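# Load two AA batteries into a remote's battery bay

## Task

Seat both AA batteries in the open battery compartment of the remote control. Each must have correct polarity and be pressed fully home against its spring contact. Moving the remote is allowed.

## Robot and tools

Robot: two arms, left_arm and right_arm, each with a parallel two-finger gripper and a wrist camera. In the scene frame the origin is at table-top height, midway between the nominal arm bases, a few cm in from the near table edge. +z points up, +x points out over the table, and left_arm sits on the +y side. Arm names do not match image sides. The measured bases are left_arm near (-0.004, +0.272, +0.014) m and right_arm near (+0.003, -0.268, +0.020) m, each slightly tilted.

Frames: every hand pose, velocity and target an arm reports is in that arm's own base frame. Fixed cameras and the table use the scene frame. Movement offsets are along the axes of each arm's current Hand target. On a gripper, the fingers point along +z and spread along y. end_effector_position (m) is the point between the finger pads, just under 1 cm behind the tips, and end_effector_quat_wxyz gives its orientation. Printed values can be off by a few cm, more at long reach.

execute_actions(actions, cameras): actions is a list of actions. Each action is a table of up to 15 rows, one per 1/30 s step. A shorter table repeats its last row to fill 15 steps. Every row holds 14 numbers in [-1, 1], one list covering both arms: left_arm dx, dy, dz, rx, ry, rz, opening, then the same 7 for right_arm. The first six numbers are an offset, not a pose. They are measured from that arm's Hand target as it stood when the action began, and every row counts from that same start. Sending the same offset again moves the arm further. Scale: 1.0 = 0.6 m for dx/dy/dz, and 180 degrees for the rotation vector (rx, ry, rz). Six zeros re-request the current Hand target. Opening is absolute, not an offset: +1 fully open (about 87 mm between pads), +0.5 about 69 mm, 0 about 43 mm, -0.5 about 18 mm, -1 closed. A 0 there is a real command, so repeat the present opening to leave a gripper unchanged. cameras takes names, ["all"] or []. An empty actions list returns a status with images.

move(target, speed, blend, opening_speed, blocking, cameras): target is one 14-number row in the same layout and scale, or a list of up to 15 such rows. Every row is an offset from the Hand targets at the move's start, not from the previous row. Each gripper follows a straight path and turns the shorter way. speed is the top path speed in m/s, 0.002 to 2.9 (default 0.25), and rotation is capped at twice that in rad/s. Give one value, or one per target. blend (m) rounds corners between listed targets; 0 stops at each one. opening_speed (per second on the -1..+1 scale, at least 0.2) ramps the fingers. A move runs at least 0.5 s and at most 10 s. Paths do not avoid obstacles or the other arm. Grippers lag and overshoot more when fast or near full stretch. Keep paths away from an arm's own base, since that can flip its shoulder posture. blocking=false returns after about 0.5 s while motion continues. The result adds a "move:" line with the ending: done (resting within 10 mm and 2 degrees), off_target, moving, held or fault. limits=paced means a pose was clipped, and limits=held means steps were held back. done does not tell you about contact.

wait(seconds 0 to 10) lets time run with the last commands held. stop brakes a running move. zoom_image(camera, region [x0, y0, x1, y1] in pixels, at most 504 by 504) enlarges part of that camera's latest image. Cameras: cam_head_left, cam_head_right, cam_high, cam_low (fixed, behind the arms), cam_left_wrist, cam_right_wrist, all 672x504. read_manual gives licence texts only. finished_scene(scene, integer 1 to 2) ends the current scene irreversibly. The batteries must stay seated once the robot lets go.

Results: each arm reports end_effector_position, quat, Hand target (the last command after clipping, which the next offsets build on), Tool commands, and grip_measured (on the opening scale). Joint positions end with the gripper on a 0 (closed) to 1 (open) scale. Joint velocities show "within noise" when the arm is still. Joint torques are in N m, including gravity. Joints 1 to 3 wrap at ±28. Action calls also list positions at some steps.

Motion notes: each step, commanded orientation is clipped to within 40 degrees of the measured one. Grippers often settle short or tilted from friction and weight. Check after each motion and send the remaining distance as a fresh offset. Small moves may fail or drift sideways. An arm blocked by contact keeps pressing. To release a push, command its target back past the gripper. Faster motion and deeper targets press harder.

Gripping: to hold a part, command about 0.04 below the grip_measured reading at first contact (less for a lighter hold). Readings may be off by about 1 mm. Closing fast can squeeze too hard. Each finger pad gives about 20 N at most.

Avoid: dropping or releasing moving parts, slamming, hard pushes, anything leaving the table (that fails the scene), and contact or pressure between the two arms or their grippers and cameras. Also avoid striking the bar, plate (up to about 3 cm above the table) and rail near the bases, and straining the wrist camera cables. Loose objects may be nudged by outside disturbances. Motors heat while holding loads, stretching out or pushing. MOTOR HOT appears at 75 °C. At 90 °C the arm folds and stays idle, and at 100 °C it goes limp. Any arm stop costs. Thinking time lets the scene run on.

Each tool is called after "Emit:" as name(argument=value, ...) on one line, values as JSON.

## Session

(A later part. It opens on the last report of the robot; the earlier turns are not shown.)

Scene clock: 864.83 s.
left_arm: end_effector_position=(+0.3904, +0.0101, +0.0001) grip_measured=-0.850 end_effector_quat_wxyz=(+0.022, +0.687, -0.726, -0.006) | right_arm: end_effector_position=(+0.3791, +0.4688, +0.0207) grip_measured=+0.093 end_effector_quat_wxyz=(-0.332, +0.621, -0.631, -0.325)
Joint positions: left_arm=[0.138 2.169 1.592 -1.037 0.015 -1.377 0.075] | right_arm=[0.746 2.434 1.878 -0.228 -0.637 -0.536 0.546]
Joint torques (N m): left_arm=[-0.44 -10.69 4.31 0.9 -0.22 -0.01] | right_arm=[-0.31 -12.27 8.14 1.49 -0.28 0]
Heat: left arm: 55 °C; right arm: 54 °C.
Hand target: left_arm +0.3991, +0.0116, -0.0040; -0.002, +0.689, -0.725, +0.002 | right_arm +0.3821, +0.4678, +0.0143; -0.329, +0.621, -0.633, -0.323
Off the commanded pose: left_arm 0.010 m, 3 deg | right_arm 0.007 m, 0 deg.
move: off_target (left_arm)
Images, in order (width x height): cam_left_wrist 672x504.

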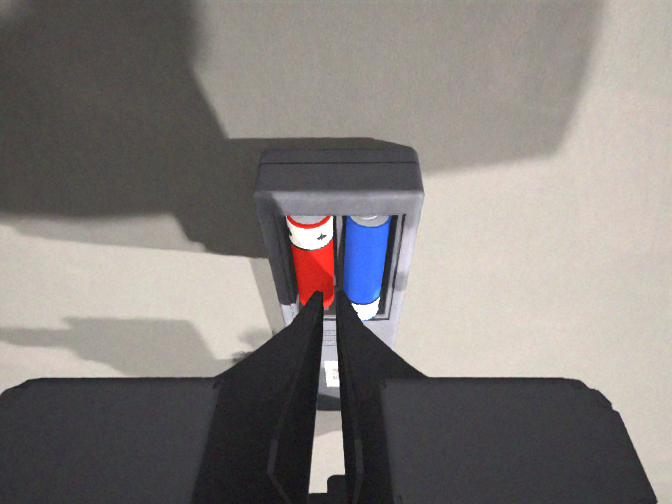

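Emit:
move(target=[[0,0,-0.05,0,0,0,-0.85,0,0,0,0,0,0,-0.16],[0,-0.0165,-0.04,0,0,0,-0.85,0,0,0,0,0,0,-0.16],[0,-0.0165,-0.01,0,0,0,-0.85,0,0,0,0,0,0,-0.16]], speed=0.08, cameras=["cam_left_wrist"])

Emit:
zoom_image(camera="cam_left_wrist", region=[200, 90, 440, 330])

Scene clock: 871.63 s.
left_arm: end_effector_position=(+0.4056, +0.0104, +0.0076) grip_measured=-0.850 end_effector_quat_wxyz=(+0.006, +0.687, -0.727, +0.005) | right_arm: end_effector_position=(+0.3791, +0.4688, +0.0207) grip_measured=+0.093 end_effector_quat_wxyz=(-0.332, +0.621, -0.631, -0.325)
Joint positions: left_arm=[0.133 2.181 1.645 -1.04 0.015 -1.38 0.075] | right_arm=[0.746 2.434 1.878 -0.228 -0.637 -0.536 0.546]
Joint torques (N m): left_arm=[-0.42 -9.73 6.15 0.58 -0.23 0] | right_arm=[-0.32 -12.27 8.14 1.49 -0.28 0]
Heat: left arm: 56 °C; right arm: 54 °C.
Hand target: left_arm +0.4089, +0.0111, +0.0021; -0.002, +0.688, -0.725, +0.002 | right_arm +0.3821, +0.4678, +0.0143; -0.329, +0.621, -0.633, -0.323
Off the commanded pose: left_arm 0.006 m, 1 deg | right_arm 0.007 m, 0 deg.
move: done
Images, in order (width x height): cam_left_wrist 672x504.

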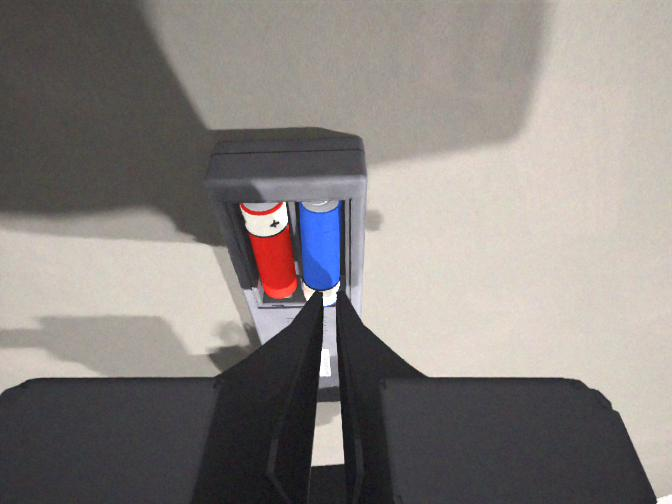

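Scaled by 2.100 from the camera's 672x504 image, which has a finer 960x720 frame.

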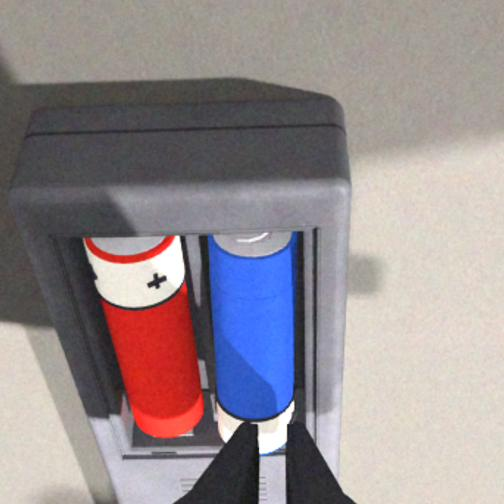

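Emit:
move(target=[[-0.008,0.004,0,0,0,0,-0.85,0,0,0,0,0,0,-0.16],[-0.008,0.004,0.055,0,0,0,-0.85,0,0,0,0,0,0,-0.16],[-0.018,0.004,0.06,0,0,0,-0.85,0,0,0,0,0,0,-0.16]], speed=[0.05,0.04,0.03], cameras=["cam_left_wrist","cam_right_wrist"])

Emit:
zoom_image(camera="cam_left_wrist", region=[200, 90, 440, 330])

Emit:
zoom_image(camera="cam_right_wrist", region=[255, 0, 405, 90])

Scene clock: 880.00 s.
left_arm: end_effector_position=(+0.4031, +0.0096, +0.0016) grip_measured=-0.850 end_effector_quat_wxyz=(+0.016, +0.686, -0.727, +0.024) | right_arm: end_effector_position=(+0.3791, +0.4688, +0.0207) grip_measured=+0.093 end_effector_quat_wxyz=(-0.332, +0.621, -0.631, -0.325)
Joint positions: left_arm=[0.15 2.174 1.601 -0.996 0.057 -1.364 0.075] | right_arm=[0.746 2.434 1.878 -0.228 -0.637 -0.536 0.546]
Joint torques (N m): left_arm=[0.27 -5.42 3.23 1.38 -0.62 0.02] | right_arm=[-0.32 -12.27 8.13 1.49 -0.28 0]
Heat: left arm: 56 °C; right arm: 54 °C.
Hand target: left_arm +0.4074, +0.0220, -0.0338; -0.002, +0.688, -0.725, +0.002 | right_arm +0.3821, +0.4678, +0.0143; -0.329, +0.621, -0.633, -0.323
Off the commanded pose: left_arm 0.038 m, 3 deg | right_arm 0.007 m, 0 deg.
move: off_target (left_arm)
Images, in order (width x height): cam_left_wrist 672x504, cam_right_wrist 672x504.

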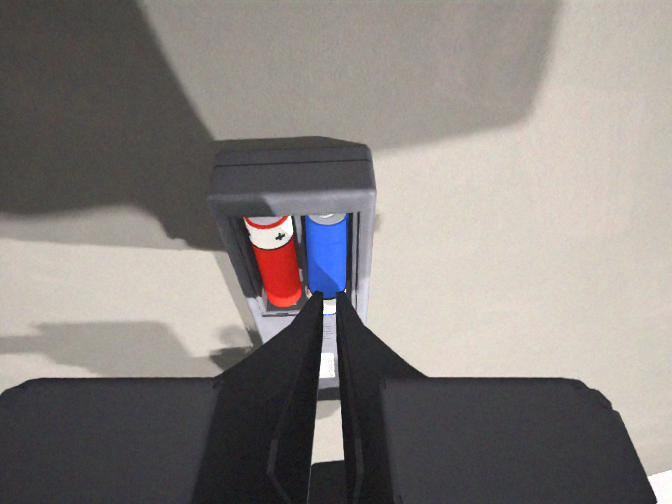

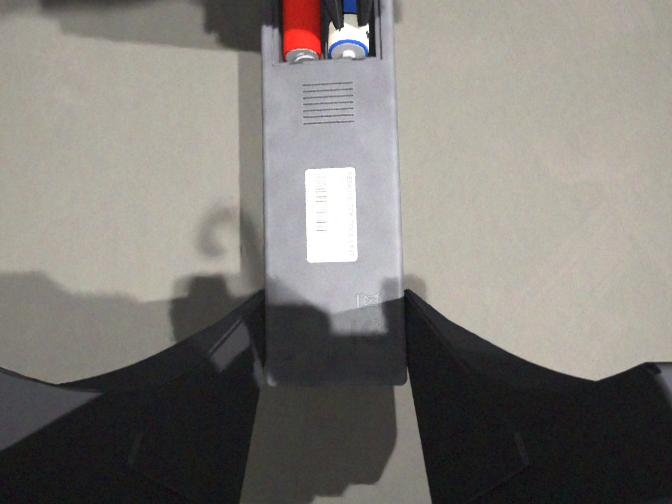

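Scaled by 2.100 from the camera's 672x504 image, which has a finer 960x720 frame.

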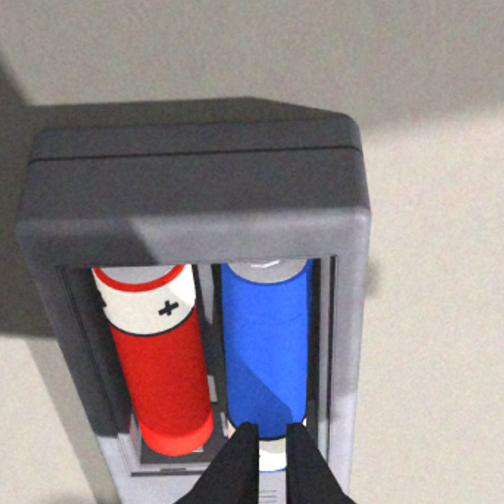

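Scaled by 3.360 from the camera's 672x504 image, which has a finer 960x720 frame.

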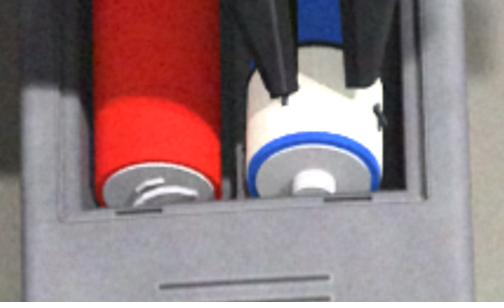

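Emit:
move(target=[[0,0,-0.12,0,0,0,-0.85,0,0,0,0,0,0,-0.16],[0.15,0,-0.14,0,0,0,-0.85,0,0,0,0,0,0,-0.16]], cameras=["cam_left_wrist","cam_low","cam_high","cam_head_left","cam_right_wrist"])

Emit:
zoom_image(camera="cam_low", region=[500, 270, 560, 310])

Emit:
zoom_image(camera="cam_left_wrist", region=[200, 0, 400, 200])

Scene clock: 895.67 s.
left_arm: end_effector_position=(+0.3961, -0.0725, +0.0296) grip_measured=-0.850 end_effector_quat_wxyz=(+0.018, +0.681, -0.732, -0.012) | right_arm: end_effector_position=(+0.3792, +0.4685, +0.0206) grip_measured=+0.093 end_effector_quat_wxyz=(-0.332, +0.621, -0.631, -0.326)
Joint positions: left_arm=[-0.073 2.151 1.688 -1.149 0.009 -1.573 0.075] | right_arm=[0.745 2.434 1.878 -0.228 -0.638 -0.536 0.546]
Joint torques (N m): left_arm=[0.62 -14.11 8.18 0.14 -0.24 0] | right_arm=[-0.24 -12.29 8.13 1.5 -0.27 0]
Heat: left arm: 54 °C; right arm: 54 °C.
Hand target: left_arm +0.4022, -0.0679, +0.0501; -0.002, +0.688, -0.725, +0.002 | right_arm +0.3822, +0.4678, +0.0143; -0.329, +0.621, -0.633, -0.323
Off the commanded pose: left_arm 0.022 m, 3 deg | right_arm 0.007 m, 0 deg.
move: off_target (left_arm)
Images, in order (width x height): cam_head_left 672x504, cam_high 672x504, cam_low 672x504, cam_left_wrist 672x504, cam_right_wrist 672x504.

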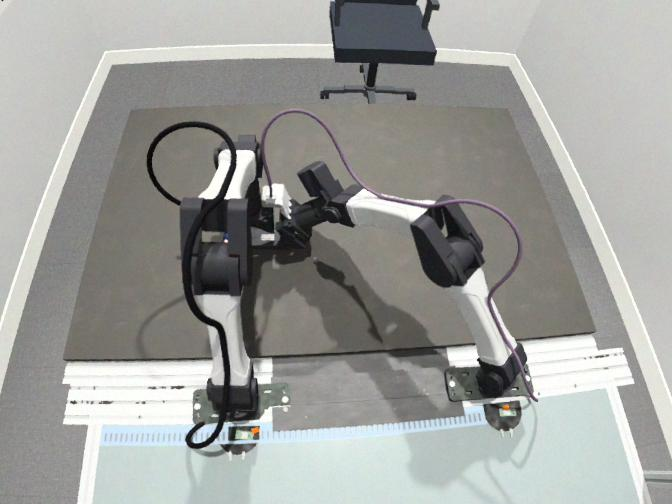

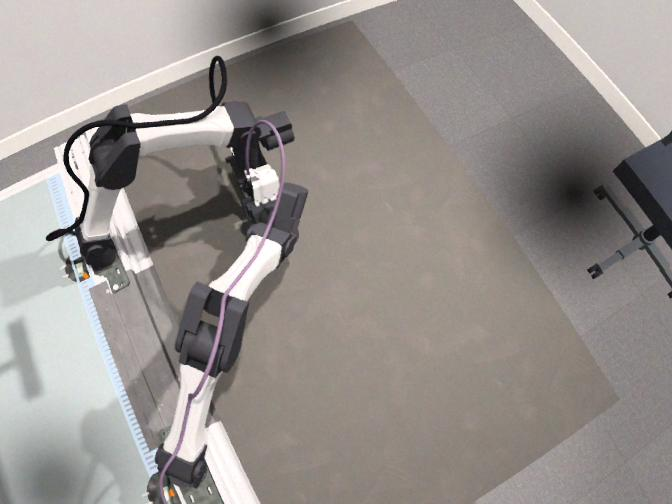

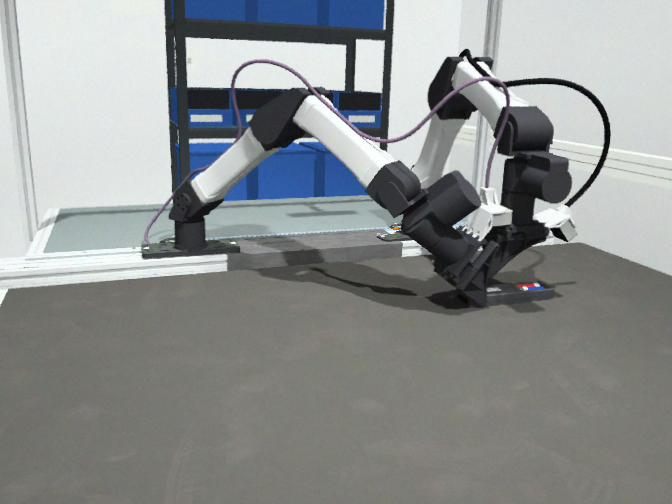

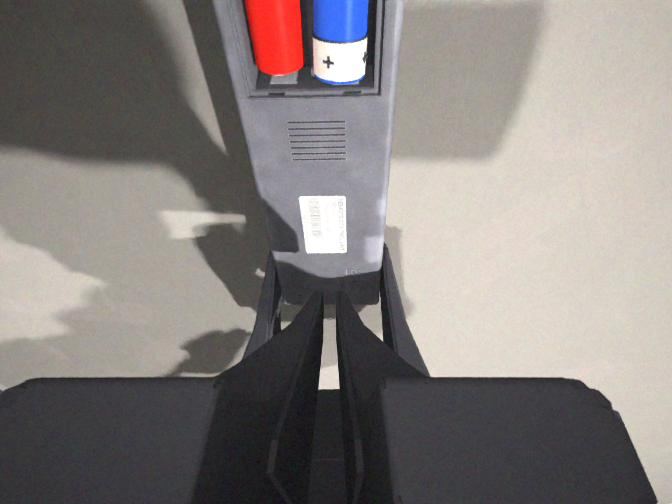

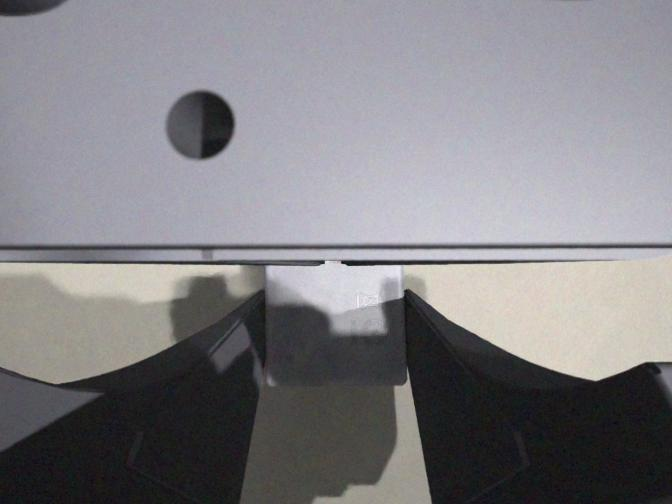

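Scaled by 8.400 from the camera's 672x504 image, which has a finer 960x720 frame.

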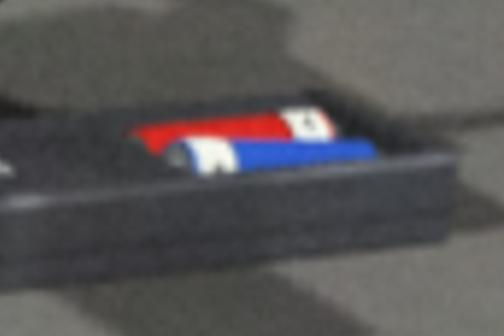

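Scaled by 2.520 from the camera's 672x504 image, which has a finer 960x720 frame.

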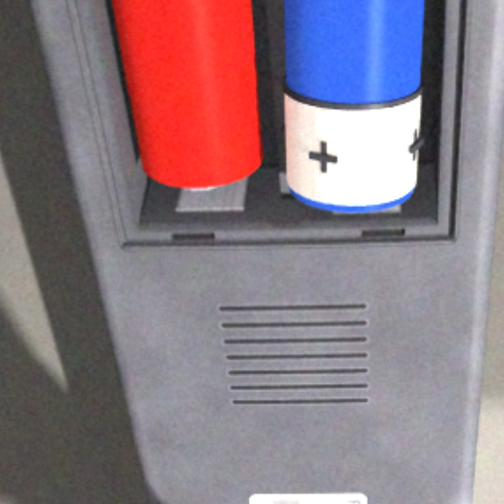

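Emit:
move(target=[[0,0,-0.06,0,0,0,-0.6,0,0,0,0,0,0,-0.16],[-0.15,-0.006,-0.05,0,0,0,-0.55,0,0,0,0,0,0,-0.16],[-0.15,-0.006,0.072,0,0,0,-0.55,0,0,0,0,0,0,-0.16]], speed=0.12, cameras=["cam_left_wrist","cam_right_wrist"])

Emit:
zoom_image(camera="cam_left_wrist", region=[200, 130, 460, 350])

Emit:
zoom_image(camera="cam_right_wrist", region=[255, 0, 405, 90])

Scene clock: 931.37 s.
left_arm: end_effector_position=(+0.4064, +0.0204, +0.0091) grip_measured=-0.550 end_effector_quat_wxyz=(+0.004, +0.690, -0.723, -0.005) | right_arm: end_effector_position=(+0.3806, +0.4715, +0.0248) grip_measured=+0.091 end_effector_quat_wxyz=(-0.338, +0.622, -0.625, -0.329)
Joint positions: left_arm=[0.149 2.193 1.673 -1.064 -0.003 -1.375 0.225] | right_arm=[0.745 2.435 1.887 -0.221 -0.647 -0.54 0.545]
Joint torques (N m): left_arm=[0.2 -10.28 6.46 0.63 -0.09 0.17] | right_arm=[-0.25 -12.42 7.27 1.43 -0.17 0.03]
Heat: left arm: 60 °C; right arm: 54 °C.
Hand target: left_arm +0.4107, +0.0218, +0.0069; -0.002, +0.688, -0.725, +0.002 | right_arm +0.3821, +0.4678, +0.0142; -0.329, +0.621, -0.633, -0.323
Off the commanded pose: left_arm 0.005 m, 1 deg | right_arm 0.011 m, 2 deg.
move: off_target (right_arm); target 2's new opening was sent with left_arm's hand 0.011 m and 2 deg from that target
Images, in order (width x height): cam_left_wrist 672x504, cam_right_wrist 672x504.

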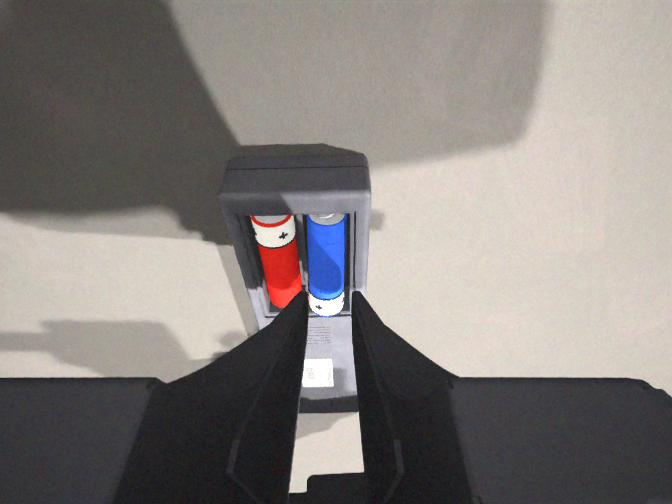

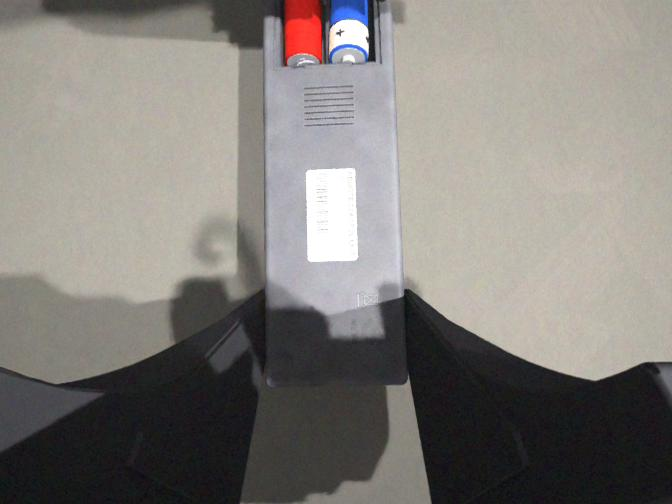

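Scaled by 1.938 from the camera's 672x504 image, which has a finer 960x720 frame.

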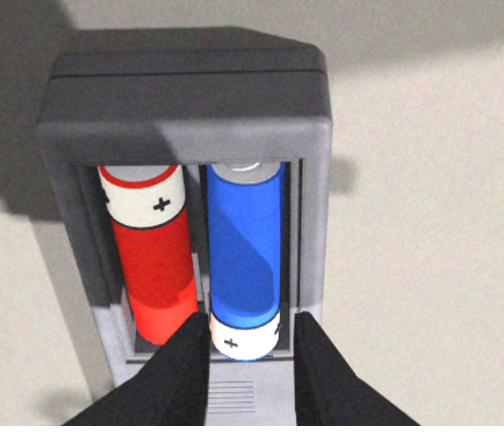

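Scaled by 3.360 from the camera's 672x504 image, which has a finer 960x720 frame.

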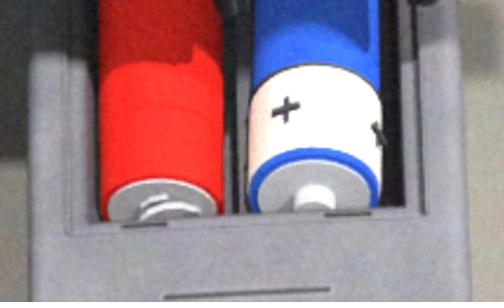

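Emit:
move(target=[[0.008,0.004,0,0,0,0,-0.55,0,0,0,0,0,0,-0.16],[0.008,0.004,0.022,0,0,0,-0.55,0,0,0,0,0,0,-0.16]], speed=0.04, cameras=["cam_left_wrist","cam_right_wrist"])

Emit:
zoom_image(camera="cam_left_wrist", region=[200, 130, 460, 350])

Emit:
zoom_image(camera="cam_right_wrist", region=[255, 0, 405, 90])

Scene clock: 937.10 s.
left_arm: end_effector_position=(+0.4027, +0.0187, -0.0004) grip_measured=-0.550 end_effector_quat_wxyz=(+0.008, +0.690, -0.723, -0.004) | right_arm: end_effector_position=(+0.3806, +0.4706, +0.0238) grip_measured=+0.091 end_effector_quat_wxyz=(-0.336, +0.622, -0.627, -0.327)
Joint positions: left_arm=[0.149 2.193 1.633 -1.028 0.003 -1.375 0.225] | right_arm=[0.745 2.435 1.887 -0.226 -0.642 -0.54 0.545]
Joint torques (N m): left_arm=[-0.59 -9.89 5.56 0.74 -0.13 0.05] | right_arm=[-0.27 -12.41 7.28 1.48 -0.23 0.03]
Heat: left arm: 61 °C; right arm: 54 °C.
Hand target: left_arm +0.4082, +0.0171, -0.0063; -0.002, +0.688, -0.725, +0.002 | right_arm +0.3821, +0.4677, +0.0142; -0.329, +0.621, -0.634, -0.323
Off the commanded pose: left_arm 0.008 m, 1 deg | right_arm 0.010 m, 1 deg.
move: done
Images, in order (width x height): cam_left_wrist 672x504, cam_right_wrist 672x504.

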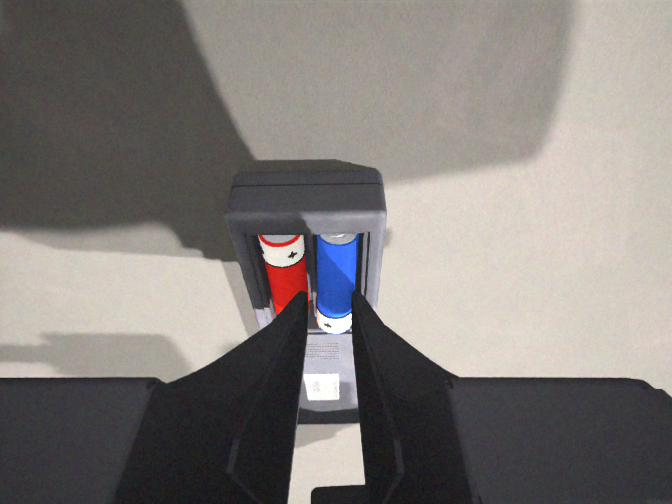

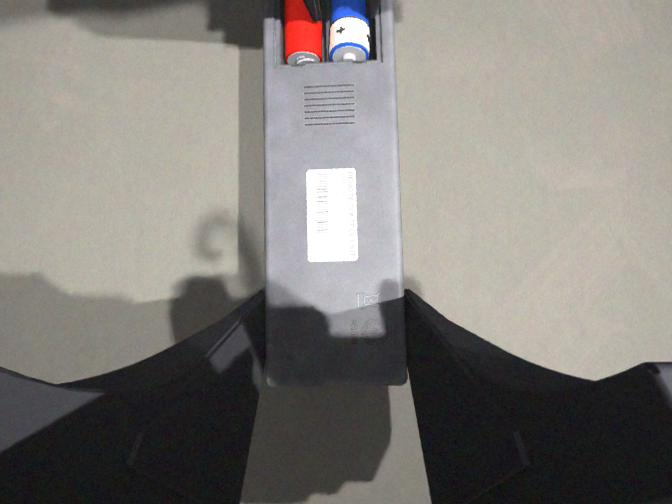

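Scaled by 1.938 from the camera's 672x504 image, which has a finer 960x720 frame.

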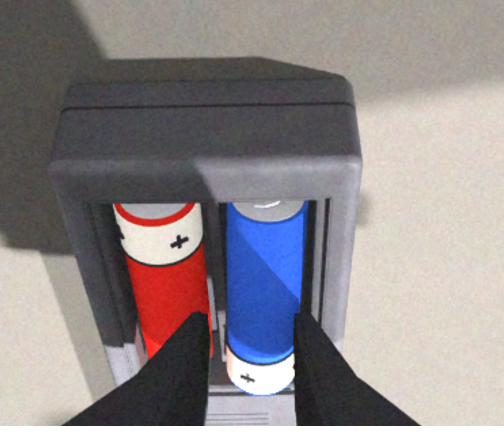

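Scaled by 3.360 from the camera's 672x504 image, which has a finer 960x720 frame.

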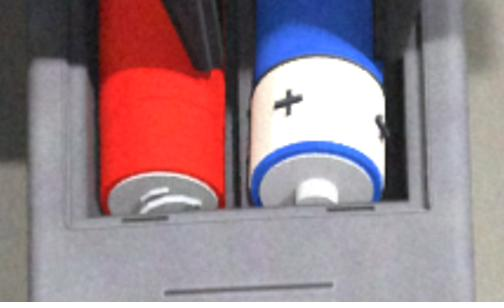

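Emit:
move(target=[[0,0,-0.02,0,0,0,-0.55,0,0,0,0,0,0,-0.16],[0,-0.006,-0.015,0,0,0,-0.55,0,0,0,0,0,0,-0.16],[0,-0.006,0.012,0,0,0,-0.55,0,0,0,0,0,0,-0.16]], speed=0.04, cameras=["cam_left_wrist","cam_right_wrist"])

Emit:
zoom_image(camera="cam_left_wrist", region=[200, 130, 460, 350])

Emit:
zoom_image(camera="cam_right_wrist", region=[255, 0, 405, 90])

Scene clock: 944.87 s.
left_arm: end_effector_position=(+0.4035, +0.0180, -0.0008) grip_measured=-0.550 end_effector_quat_wxyz=(+0.008, +0.690, -0.723, -0.001) | right_arm: end_effector_position=(+0.3809, +0.4699, +0.0232) grip_measured=+0.090 end_effector_quat_wxyz=(-0.336, +0.622, -0.629, -0.325)
Joint positions: left_arm=[0.149 2.194 1.633 -1.024 0.008 -1.375 0.225] | right_arm=[0.745 2.435 1.887 -0.229 -0.638 -0.54 0.545]
Joint torques (N m): left_arm=[-0.69 -8.24 6.13 0.9 -0.16 0.04] | right_arm=[-0.25 -12.41 7.31 1.52 -0.25 0.03]
Heat: left arm: 62 °C; right arm: 53 °C.
Hand target: left_arm +0.4119, +0.0169, -0.0134; -0.002, +0.688, -0.725, +0.002 | right_arm +0.3822, +0.4677, +0.0142; -0.329, +0.621, -0.634, -0.323
Off the commanded pose: left_arm 0.015 m, 1 deg | right_arm 0.009 m, 1 deg.
move: off_target (left_arm)
Images, in order (width x height): cam_left_wrist 672x504, cam_right_wrist 672x504.

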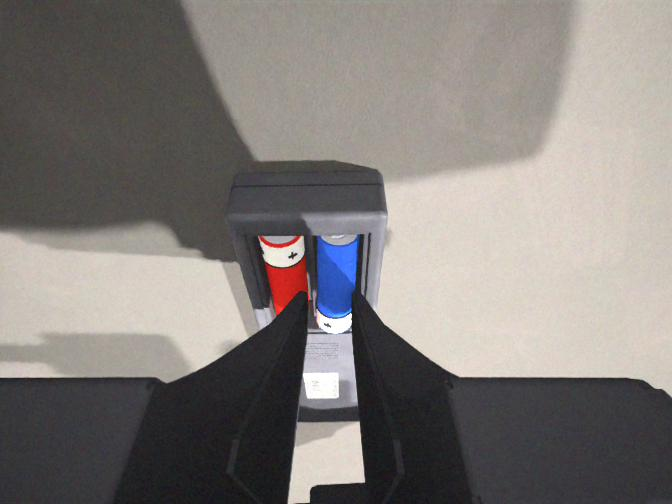

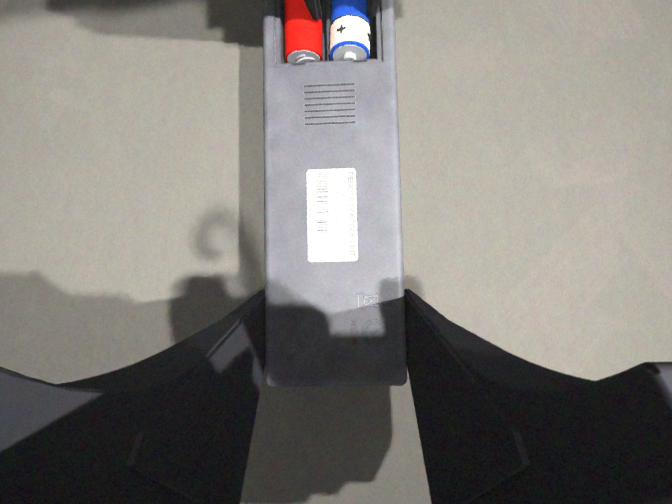

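Scaled by 1.938 from the camera's 672x504 image, which has a finer 960x720 frame.

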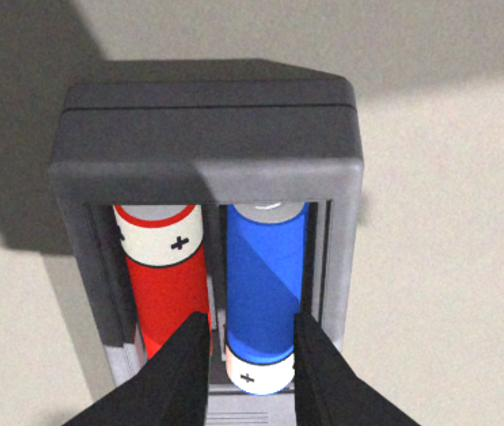

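Scaled by 3.360 from the camera's 672x504 image, which has a finer 960x720 frame.

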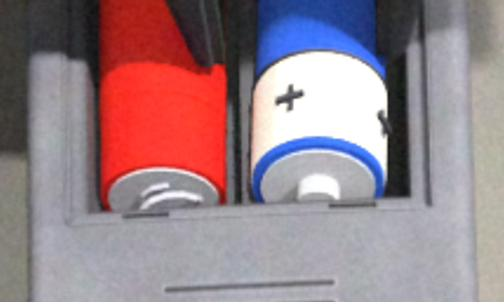

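Emit:
move(target=[[0,0,-0.06,0,0,0,-0.55,0,0,0,0,0,0,-0.16],[0,-0.003,-0.05,0,0,0,-0.55,0,0,0,0,0,0,-0.16],[0,-0.003,0.005,0,0,0,-0.55,0,0,0,0,0,0,-0.16]], speed=0.06, cameras=["cam_left_wrist","cam_right_wrist"])

Emit:
zoom_image(camera="cam_left_wrist", region=[200, 130, 460, 350])

Emit:
zoom_image(camera="cam_right_wrist", region=[255, 0, 405, 90])

Scene clock: 951.53 s.
left_arm: end_effector_position=(+0.4091, +0.0154, +0.0002) grip_measured=-0.550 end_effector_quat_wxyz=(+0.008, +0.689, -0.725, +0.005) | right_arm: end_effector_position=(+0.3807, +0.4695, +0.0219) grip_measured=+0.090 end_effector_quat_wxyz=(-0.334, +0.622, -0.630, -0.325)
Joint positions: left_arm=[0.145 2.206 1.655 -1.027 0.018 -1.375 0.225] | right_arm=[0.745 2.437 1.887 -0.231 -0.637 -0.54 0.545]
Joint torques (N m): left_arm=[-0.49 -8.32 4.57 0.96 -0.22 0.07] | right_arm=[-0.25 -12.56 7.32 1.53 -0.28 0.04]
Heat: left arm: 61 °C; right arm: 53 °C.
Hand target: left_arm +0.4136, +0.0168, -0.0165; -0.002, +0.688, -0.725, +0.002 | right_arm +0.3822, +0.4678, +0.0143; -0.329, +0.621, -0.633, -0.323
Off the commanded pose: left_arm 0.017 m, 1 deg | right_arm 0.008 m, 1 deg.
move: off_target (left_arm)
Images, in order (width x height): cam_left_wrist 672x504, cam_right_wrist 672x504.

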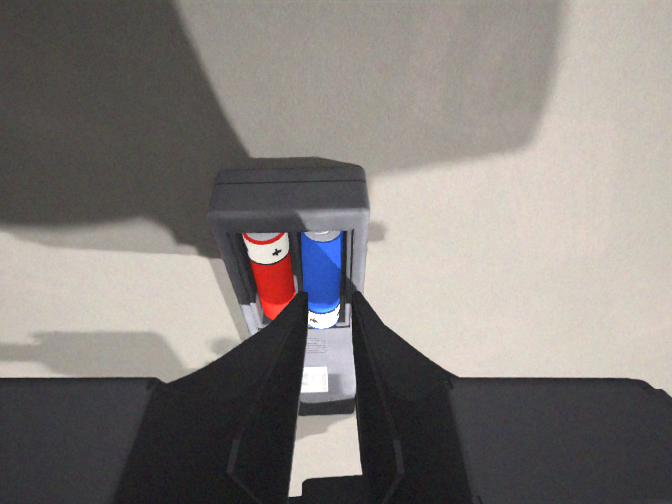

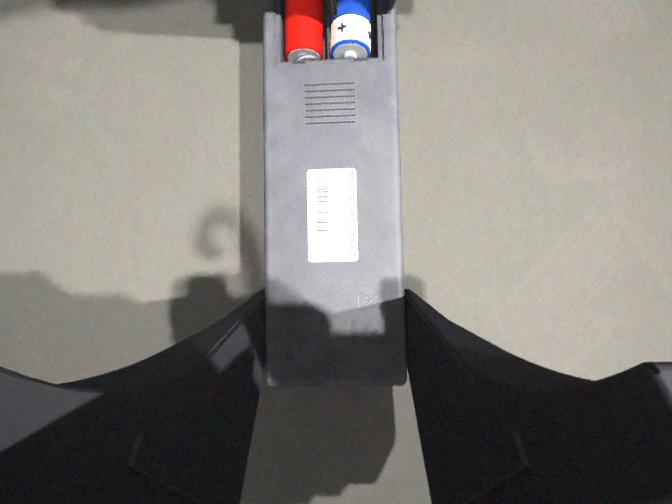

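Scaled by 1.938 from the camera's 672x504 image, which has a finer 960x720 frame.

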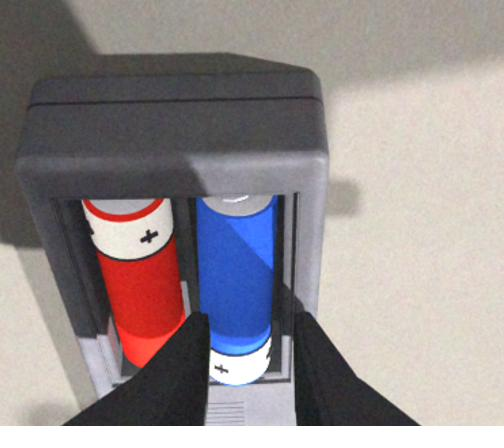

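Scaled by 3.360 from the camera's 672x504 image, which has a finer 960x720 frame.

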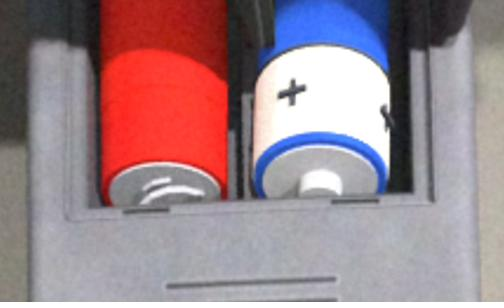

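Emit:
move(target=[[0,0.003,0.005,0,0,0,-0.62,0,0,0,0,0,0,-0.16],[0,0.004,0.012,0,0,0,-0.75,0,0,0,0,0,0,-0.16]], speed=0.03, opening_speed=0.3, cameras=["cam_left_wrist","cam_right_wrist"])

Emit:
zoom_image(camera="cam_left_wrist", region=[200, 130, 460, 350])

Emit:
zoom_image(camera="cam_right_wrist", region=[255, 0, 405, 90])

Scene clock: 960.80 s.
left_arm: end_effector_position=(+0.4087, +0.0144, -0.0010) grip_measured=-0.746 end_effector_quat_wxyz=(+0.006, +0.687, -0.726, +0.011) | right_arm: end_effector_position=(+0.3816, +0.4691, +0.0216) grip_measured=+0.090 end_effector_quat_wxyz=(-0.335, +0.622, -0.630, -0.322)
Joint positions: left_arm=[0.145 2.197 1.635 -1.006 0.024 -1.371 0.127] | right_arm=[0.745 2.437 1.887 -0.231 -0.632 -0.543 0.545]
Joint torques (N m): left_arm=[-0.39 -7.57 3.71 1.08 -0.3 0.02] | right_arm=[-0.25 -12.56 7.34 1.53 -0.32 0.06]
Heat: left arm: 60 °C; right arm: 52 °C.
Hand target: left_arm +0.4113, +0.0169, -0.0237; -0.002, +0.688, -0.725, +0.002 | right_arm +0.3822, +0.4678, +0.0143; -0.329, +0.621, -0.633, -0.323
Off the commanded pose: left_arm 0.023 m, 1 deg | right_arm 0.007 m, 1 deg.
move: off_target (left_arm); target 2's new opening was sent with left_arm's hand 0.023 m and 1 deg from that target
Images, in order (width x height): cam_left_wrist 672x504, cam_right_wrist 672x504.

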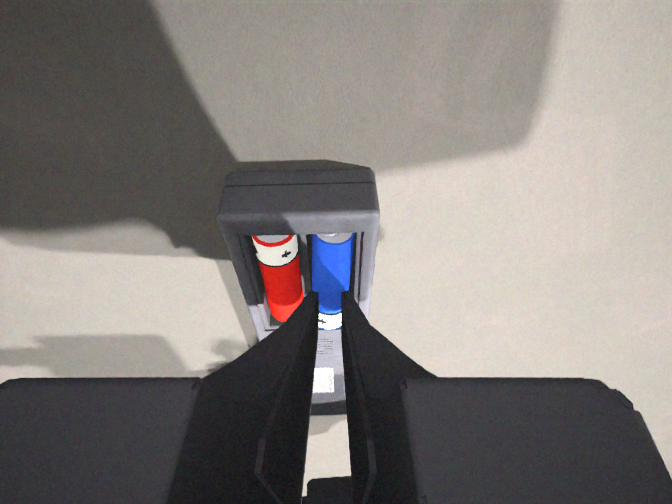

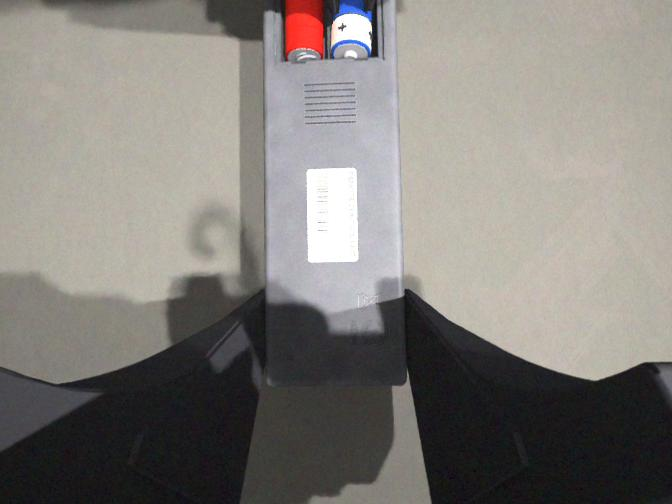

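Scaled by 1.938 from the camera's 672x504 image, which has a finer 960x720 frame.

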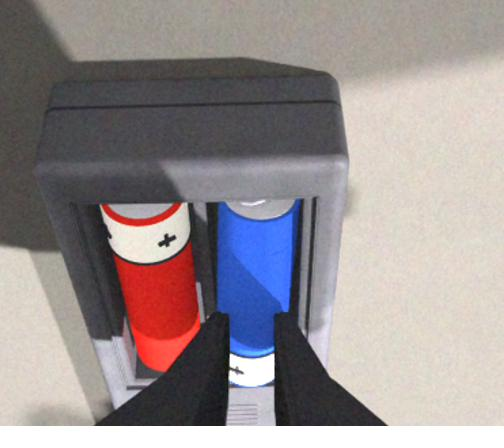

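Scaled by 3.360 from the camera's 672x504 image, which has a finer 960x720 frame.

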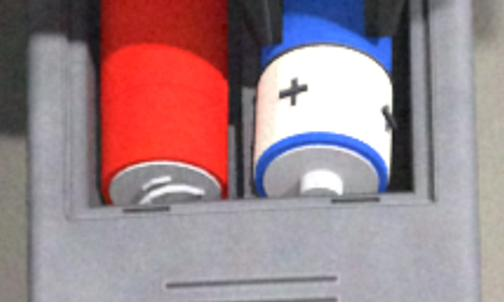

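Emit:
move(target=[[-0.035,0.003,0.012,0,0,0,-0.78,0,0,0,0,0,0,-0.16],[-0.035,0.003,0.032,0,0,0,-0.78,0,0,0,0,0,0,-0.16]], speed=0.03, opening_speed=0.3, cameras=["cam_left_wrist","cam_right_wrist"])

Emit:
zoom_image(camera="cam_left_wrist", region=[200, 130, 460, 350])

Emit:
zoom_image(camera="cam_right_wrist", region=[255, 0, 405, 90])

Scene clock: 966.53 s.
left_arm: end_effector_position=(+0.4083, +0.0167, -0.0011) grip_measured=-0.778 end_effector_quat_wxyz=(+0.023, +0.683, -0.729, +0.040) | right_arm: end_effector_position=(+0.3816, +0.4691, +0.0216) grip_measured=+0.090 end_effector_quat_wxyz=(-0.335, +0.622, -0.630, -0.322)
Joint positions: left_arm=[0.179 2.199 1.623 -0.989 0.092 -1.327 0.111] | right_arm=[0.745 2.437 1.887 -0.231 -0.632 -0.543 0.545]
Joint torques (N m): left_arm=[0.96 -4.97 3.1 1.37 -0.9 0.08] | right_arm=[-0.25 -12.56 7.34 1.54 -0.32 0.06]
Heat: left arm: 59 °C; right arm: 52 °C.
Hand target: left_arm +0.4106, +0.0381, -0.0429; -0.002, +0.688, -0.725, +0.002 | right_arm +0.3822, +0.4678, +0.0143; -0.329, +0.621, -0.633, -0.323
Off the commanded pose: left_arm 0.047 m, 5 deg | right_arm 0.007 m, 1 deg.
move: off_target (left_arm)
Images, in order (width x height): cam_left_wrist 672x504, cam_right_wrist 672x504.

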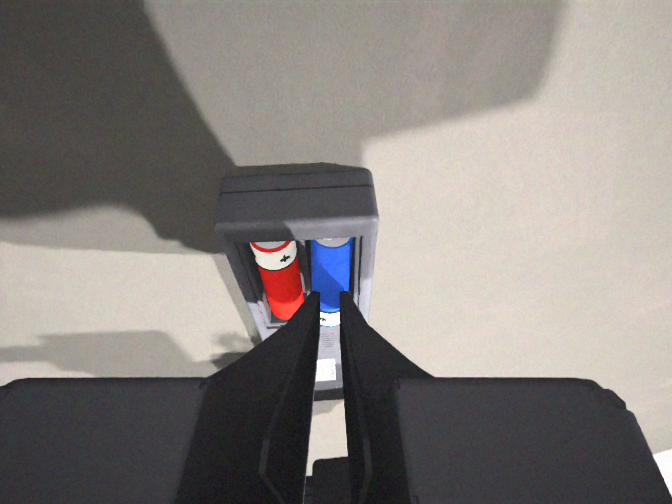

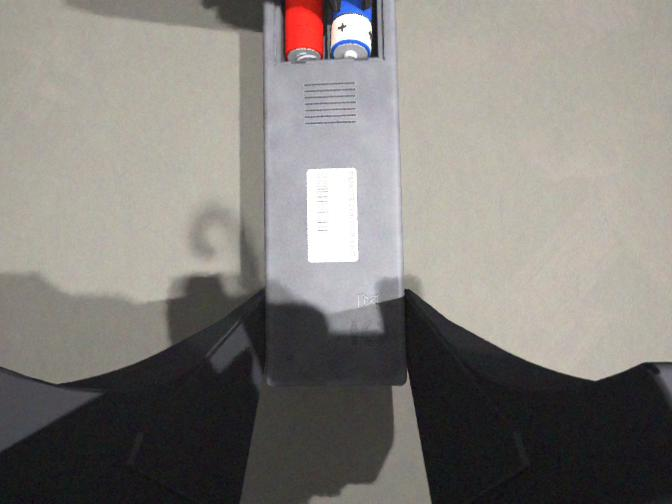

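Scaled by 1.938 from the camera's 672x504 image, which has a finer 960x720 frame.

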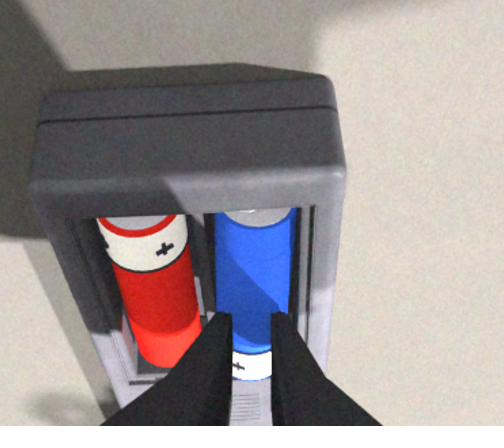

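Scaled by 3.360 from the camera's 672x504 image, which has a finer 960x720 frame.

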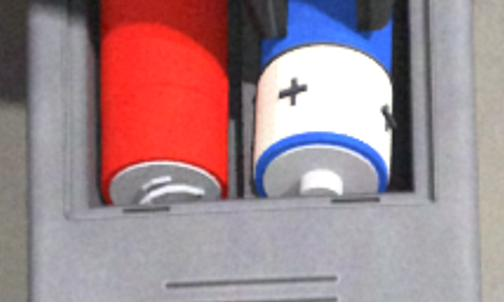

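Emit:
move(target=[[0,0,0.01,0,0,0,-0.9,0,0,0,0,0,0,-0.16],[-0.035,0,0.01,0,0,0,-0.9,0,0,0,0,0,0,-0.16]], speed=0.03, opening_speed=0.3, cameras=["cam_left_wrist","cam_right_wrist"])

Emit:
zoom_image(camera="cam_left_wrist", region=[200, 130, 460, 350])

Emit:
zoom_image(camera="cam_right_wrist", region=[255, 0, 405, 90])

Scene clock: 980.40 s.
left_arm: end_effector_position=(+0.4081, +0.0186, -0.0006) grip_measured=-0.898 end_effector_quat_wxyz=(+0.042, +0.680, -0.729, +0.071) | right_arm: end_effector_position=(+0.3816, +0.4691, +0.0216) grip_measured=+0.090 end_effector_quat_wxyz=(-0.335, +0.622, -0.630, -0.322)
Joint positions: left_arm=[0.214 2.209 1.622 -0.984 0.166 -1.287 0.051] | right_arm=[0.745 2.437 1.887 -0.231 -0.632 -0.543 0.545]
Joint torques (N m): left_arm=[2.32 -3.79 5.44 1.26 -1.51 0.15] | right_arm=[-0.24 -12.56 7.34 1.54 -0.32 0.07]
Heat: left arm: 56 °C; right arm: 51 °C.
Hand target: left_arm +0.4118, +0.0590, -0.0489; -0.002, +0.688, -0.725, +0.002 | right_arm +0.3822, +0.4678, +0.0143; -0.329, +0.621, -0.633, -0.323
Off the commanded pose: left_arm 0.063 m, 9 deg | right_arm 0.007 m, 1 deg.
move: off_target (left_arm)
Images, in order (width x height): cam_left_wrist 672x504, cam_right_wrist 672x504.

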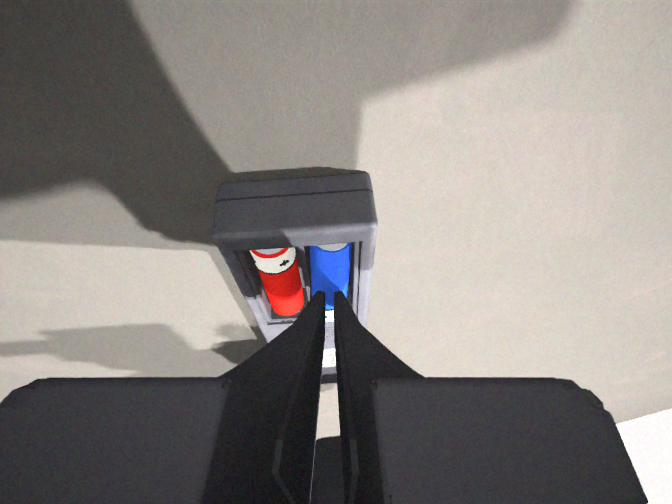

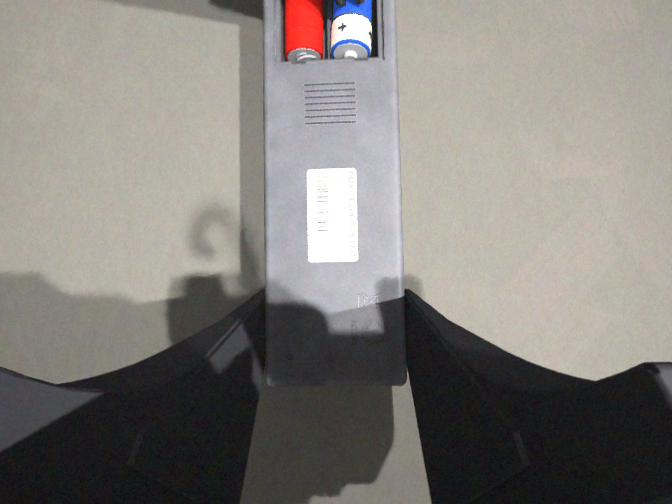

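Scaled by 1.938 from the camera's 672x504 image, which has a finer 960x720 frame.

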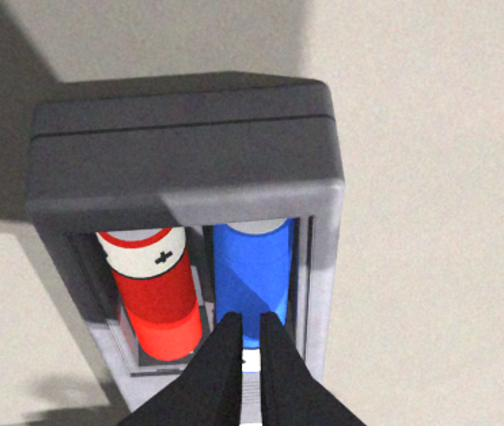

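Scaled by 3.360 from the camera's 672x504 image, which has a finer 960x720 frame.

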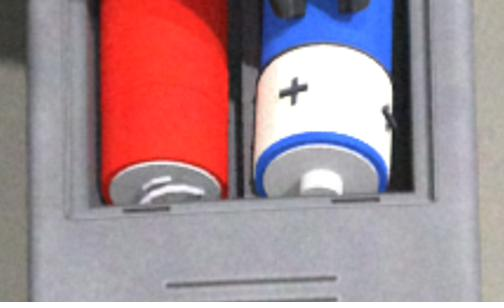

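Emit:
move(target=[[0.035,0,-0.18,0,0,0,-0.9,0,0,0,0,0,0,-0.16],[-0.01,0.018,-0.18,0,0,0,0.45,0,0,0,0,0,0,-0.16],[-0.01,0.018,-0.11,0,0,0,0.45,0,0,0,0,0,0,-0.16]], speed=0.12, cameras=["cam_left_wrist","cam_right_wrist","cam_low"])

Emit:
zoom_image(camera="cam_low", region=[440, 180, 620, 320])

Scene clock: 1004.93 s.
left_arm: end_effector_position=(+0.3966, +0.0615, +0.0138) grip_measured=+0.450 end_effector_quat_wxyz=(+0.015, +0.691, -0.723, -0.002) | right_arm: end_effector_position=(+0.3816, +0.4691, +0.0216) grip_measured=+0.090 end_effector_quat_wxyz=(-0.335, +0.622, -0.630, -0.322)
Joint positions: left_arm=[0.258 2.198 1.698 -1.099 0.011 -1.268 0.725] | right_arm=[0.745 2.437 1.887 -0.231 -0.632 -0.543 0.545]
Joint torques (N m): left_arm=[0.06 -11.82 6.37 0.53 -0.17 0.2] | right_arm=[-0.24 -12.55 7.32 1.53 -0.32 0.07]
Heat: left arm: 55 °C; right arm: 51 °C.
Hand target: left_arm +0.4010, +0.0655, +0.0170; -0.002, +0.688, -0.725, +0.002 | right_arm +0.3822, +0.4678, +0.0143; -0.329, +0.621, -0.633, -0.323
Off the commanded pose: left_arm 0.007 m, 2 deg | right_arm 0.007 m, 1 deg.
move: done; target 2's new opening was sent with left_arm's hand 0.024 m and 4 deg from that target
Images, in order (width x height): cam_low 672x504, cam_left_wrist 672x504, cam_right_wrist 672x504.

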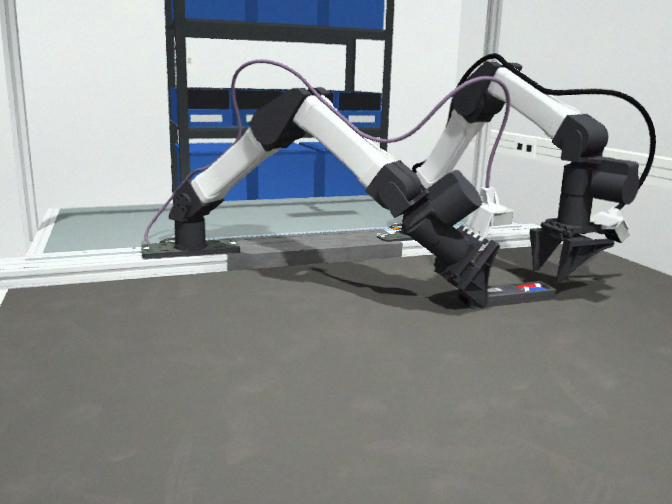

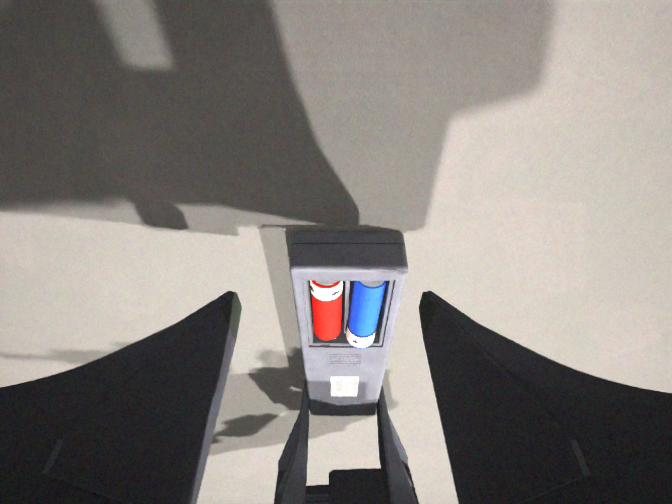

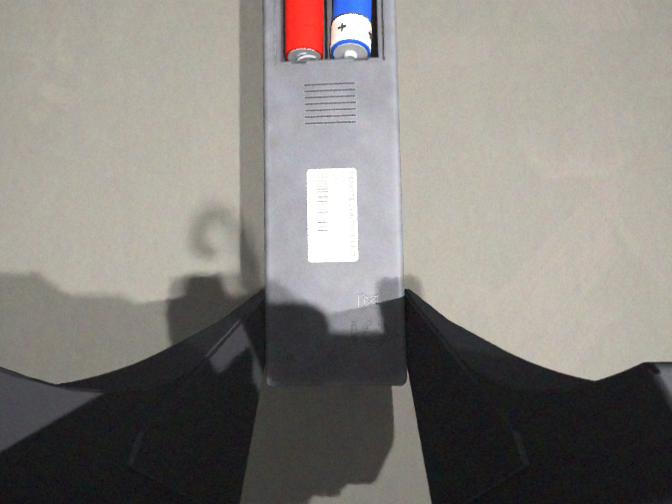

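Scaled by 2.800 from the camera's 672x504 image, which has a finer 960x720 frame.

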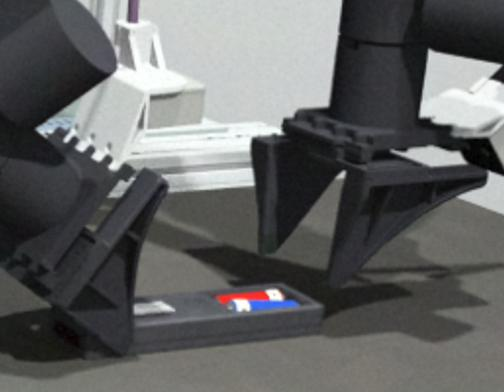

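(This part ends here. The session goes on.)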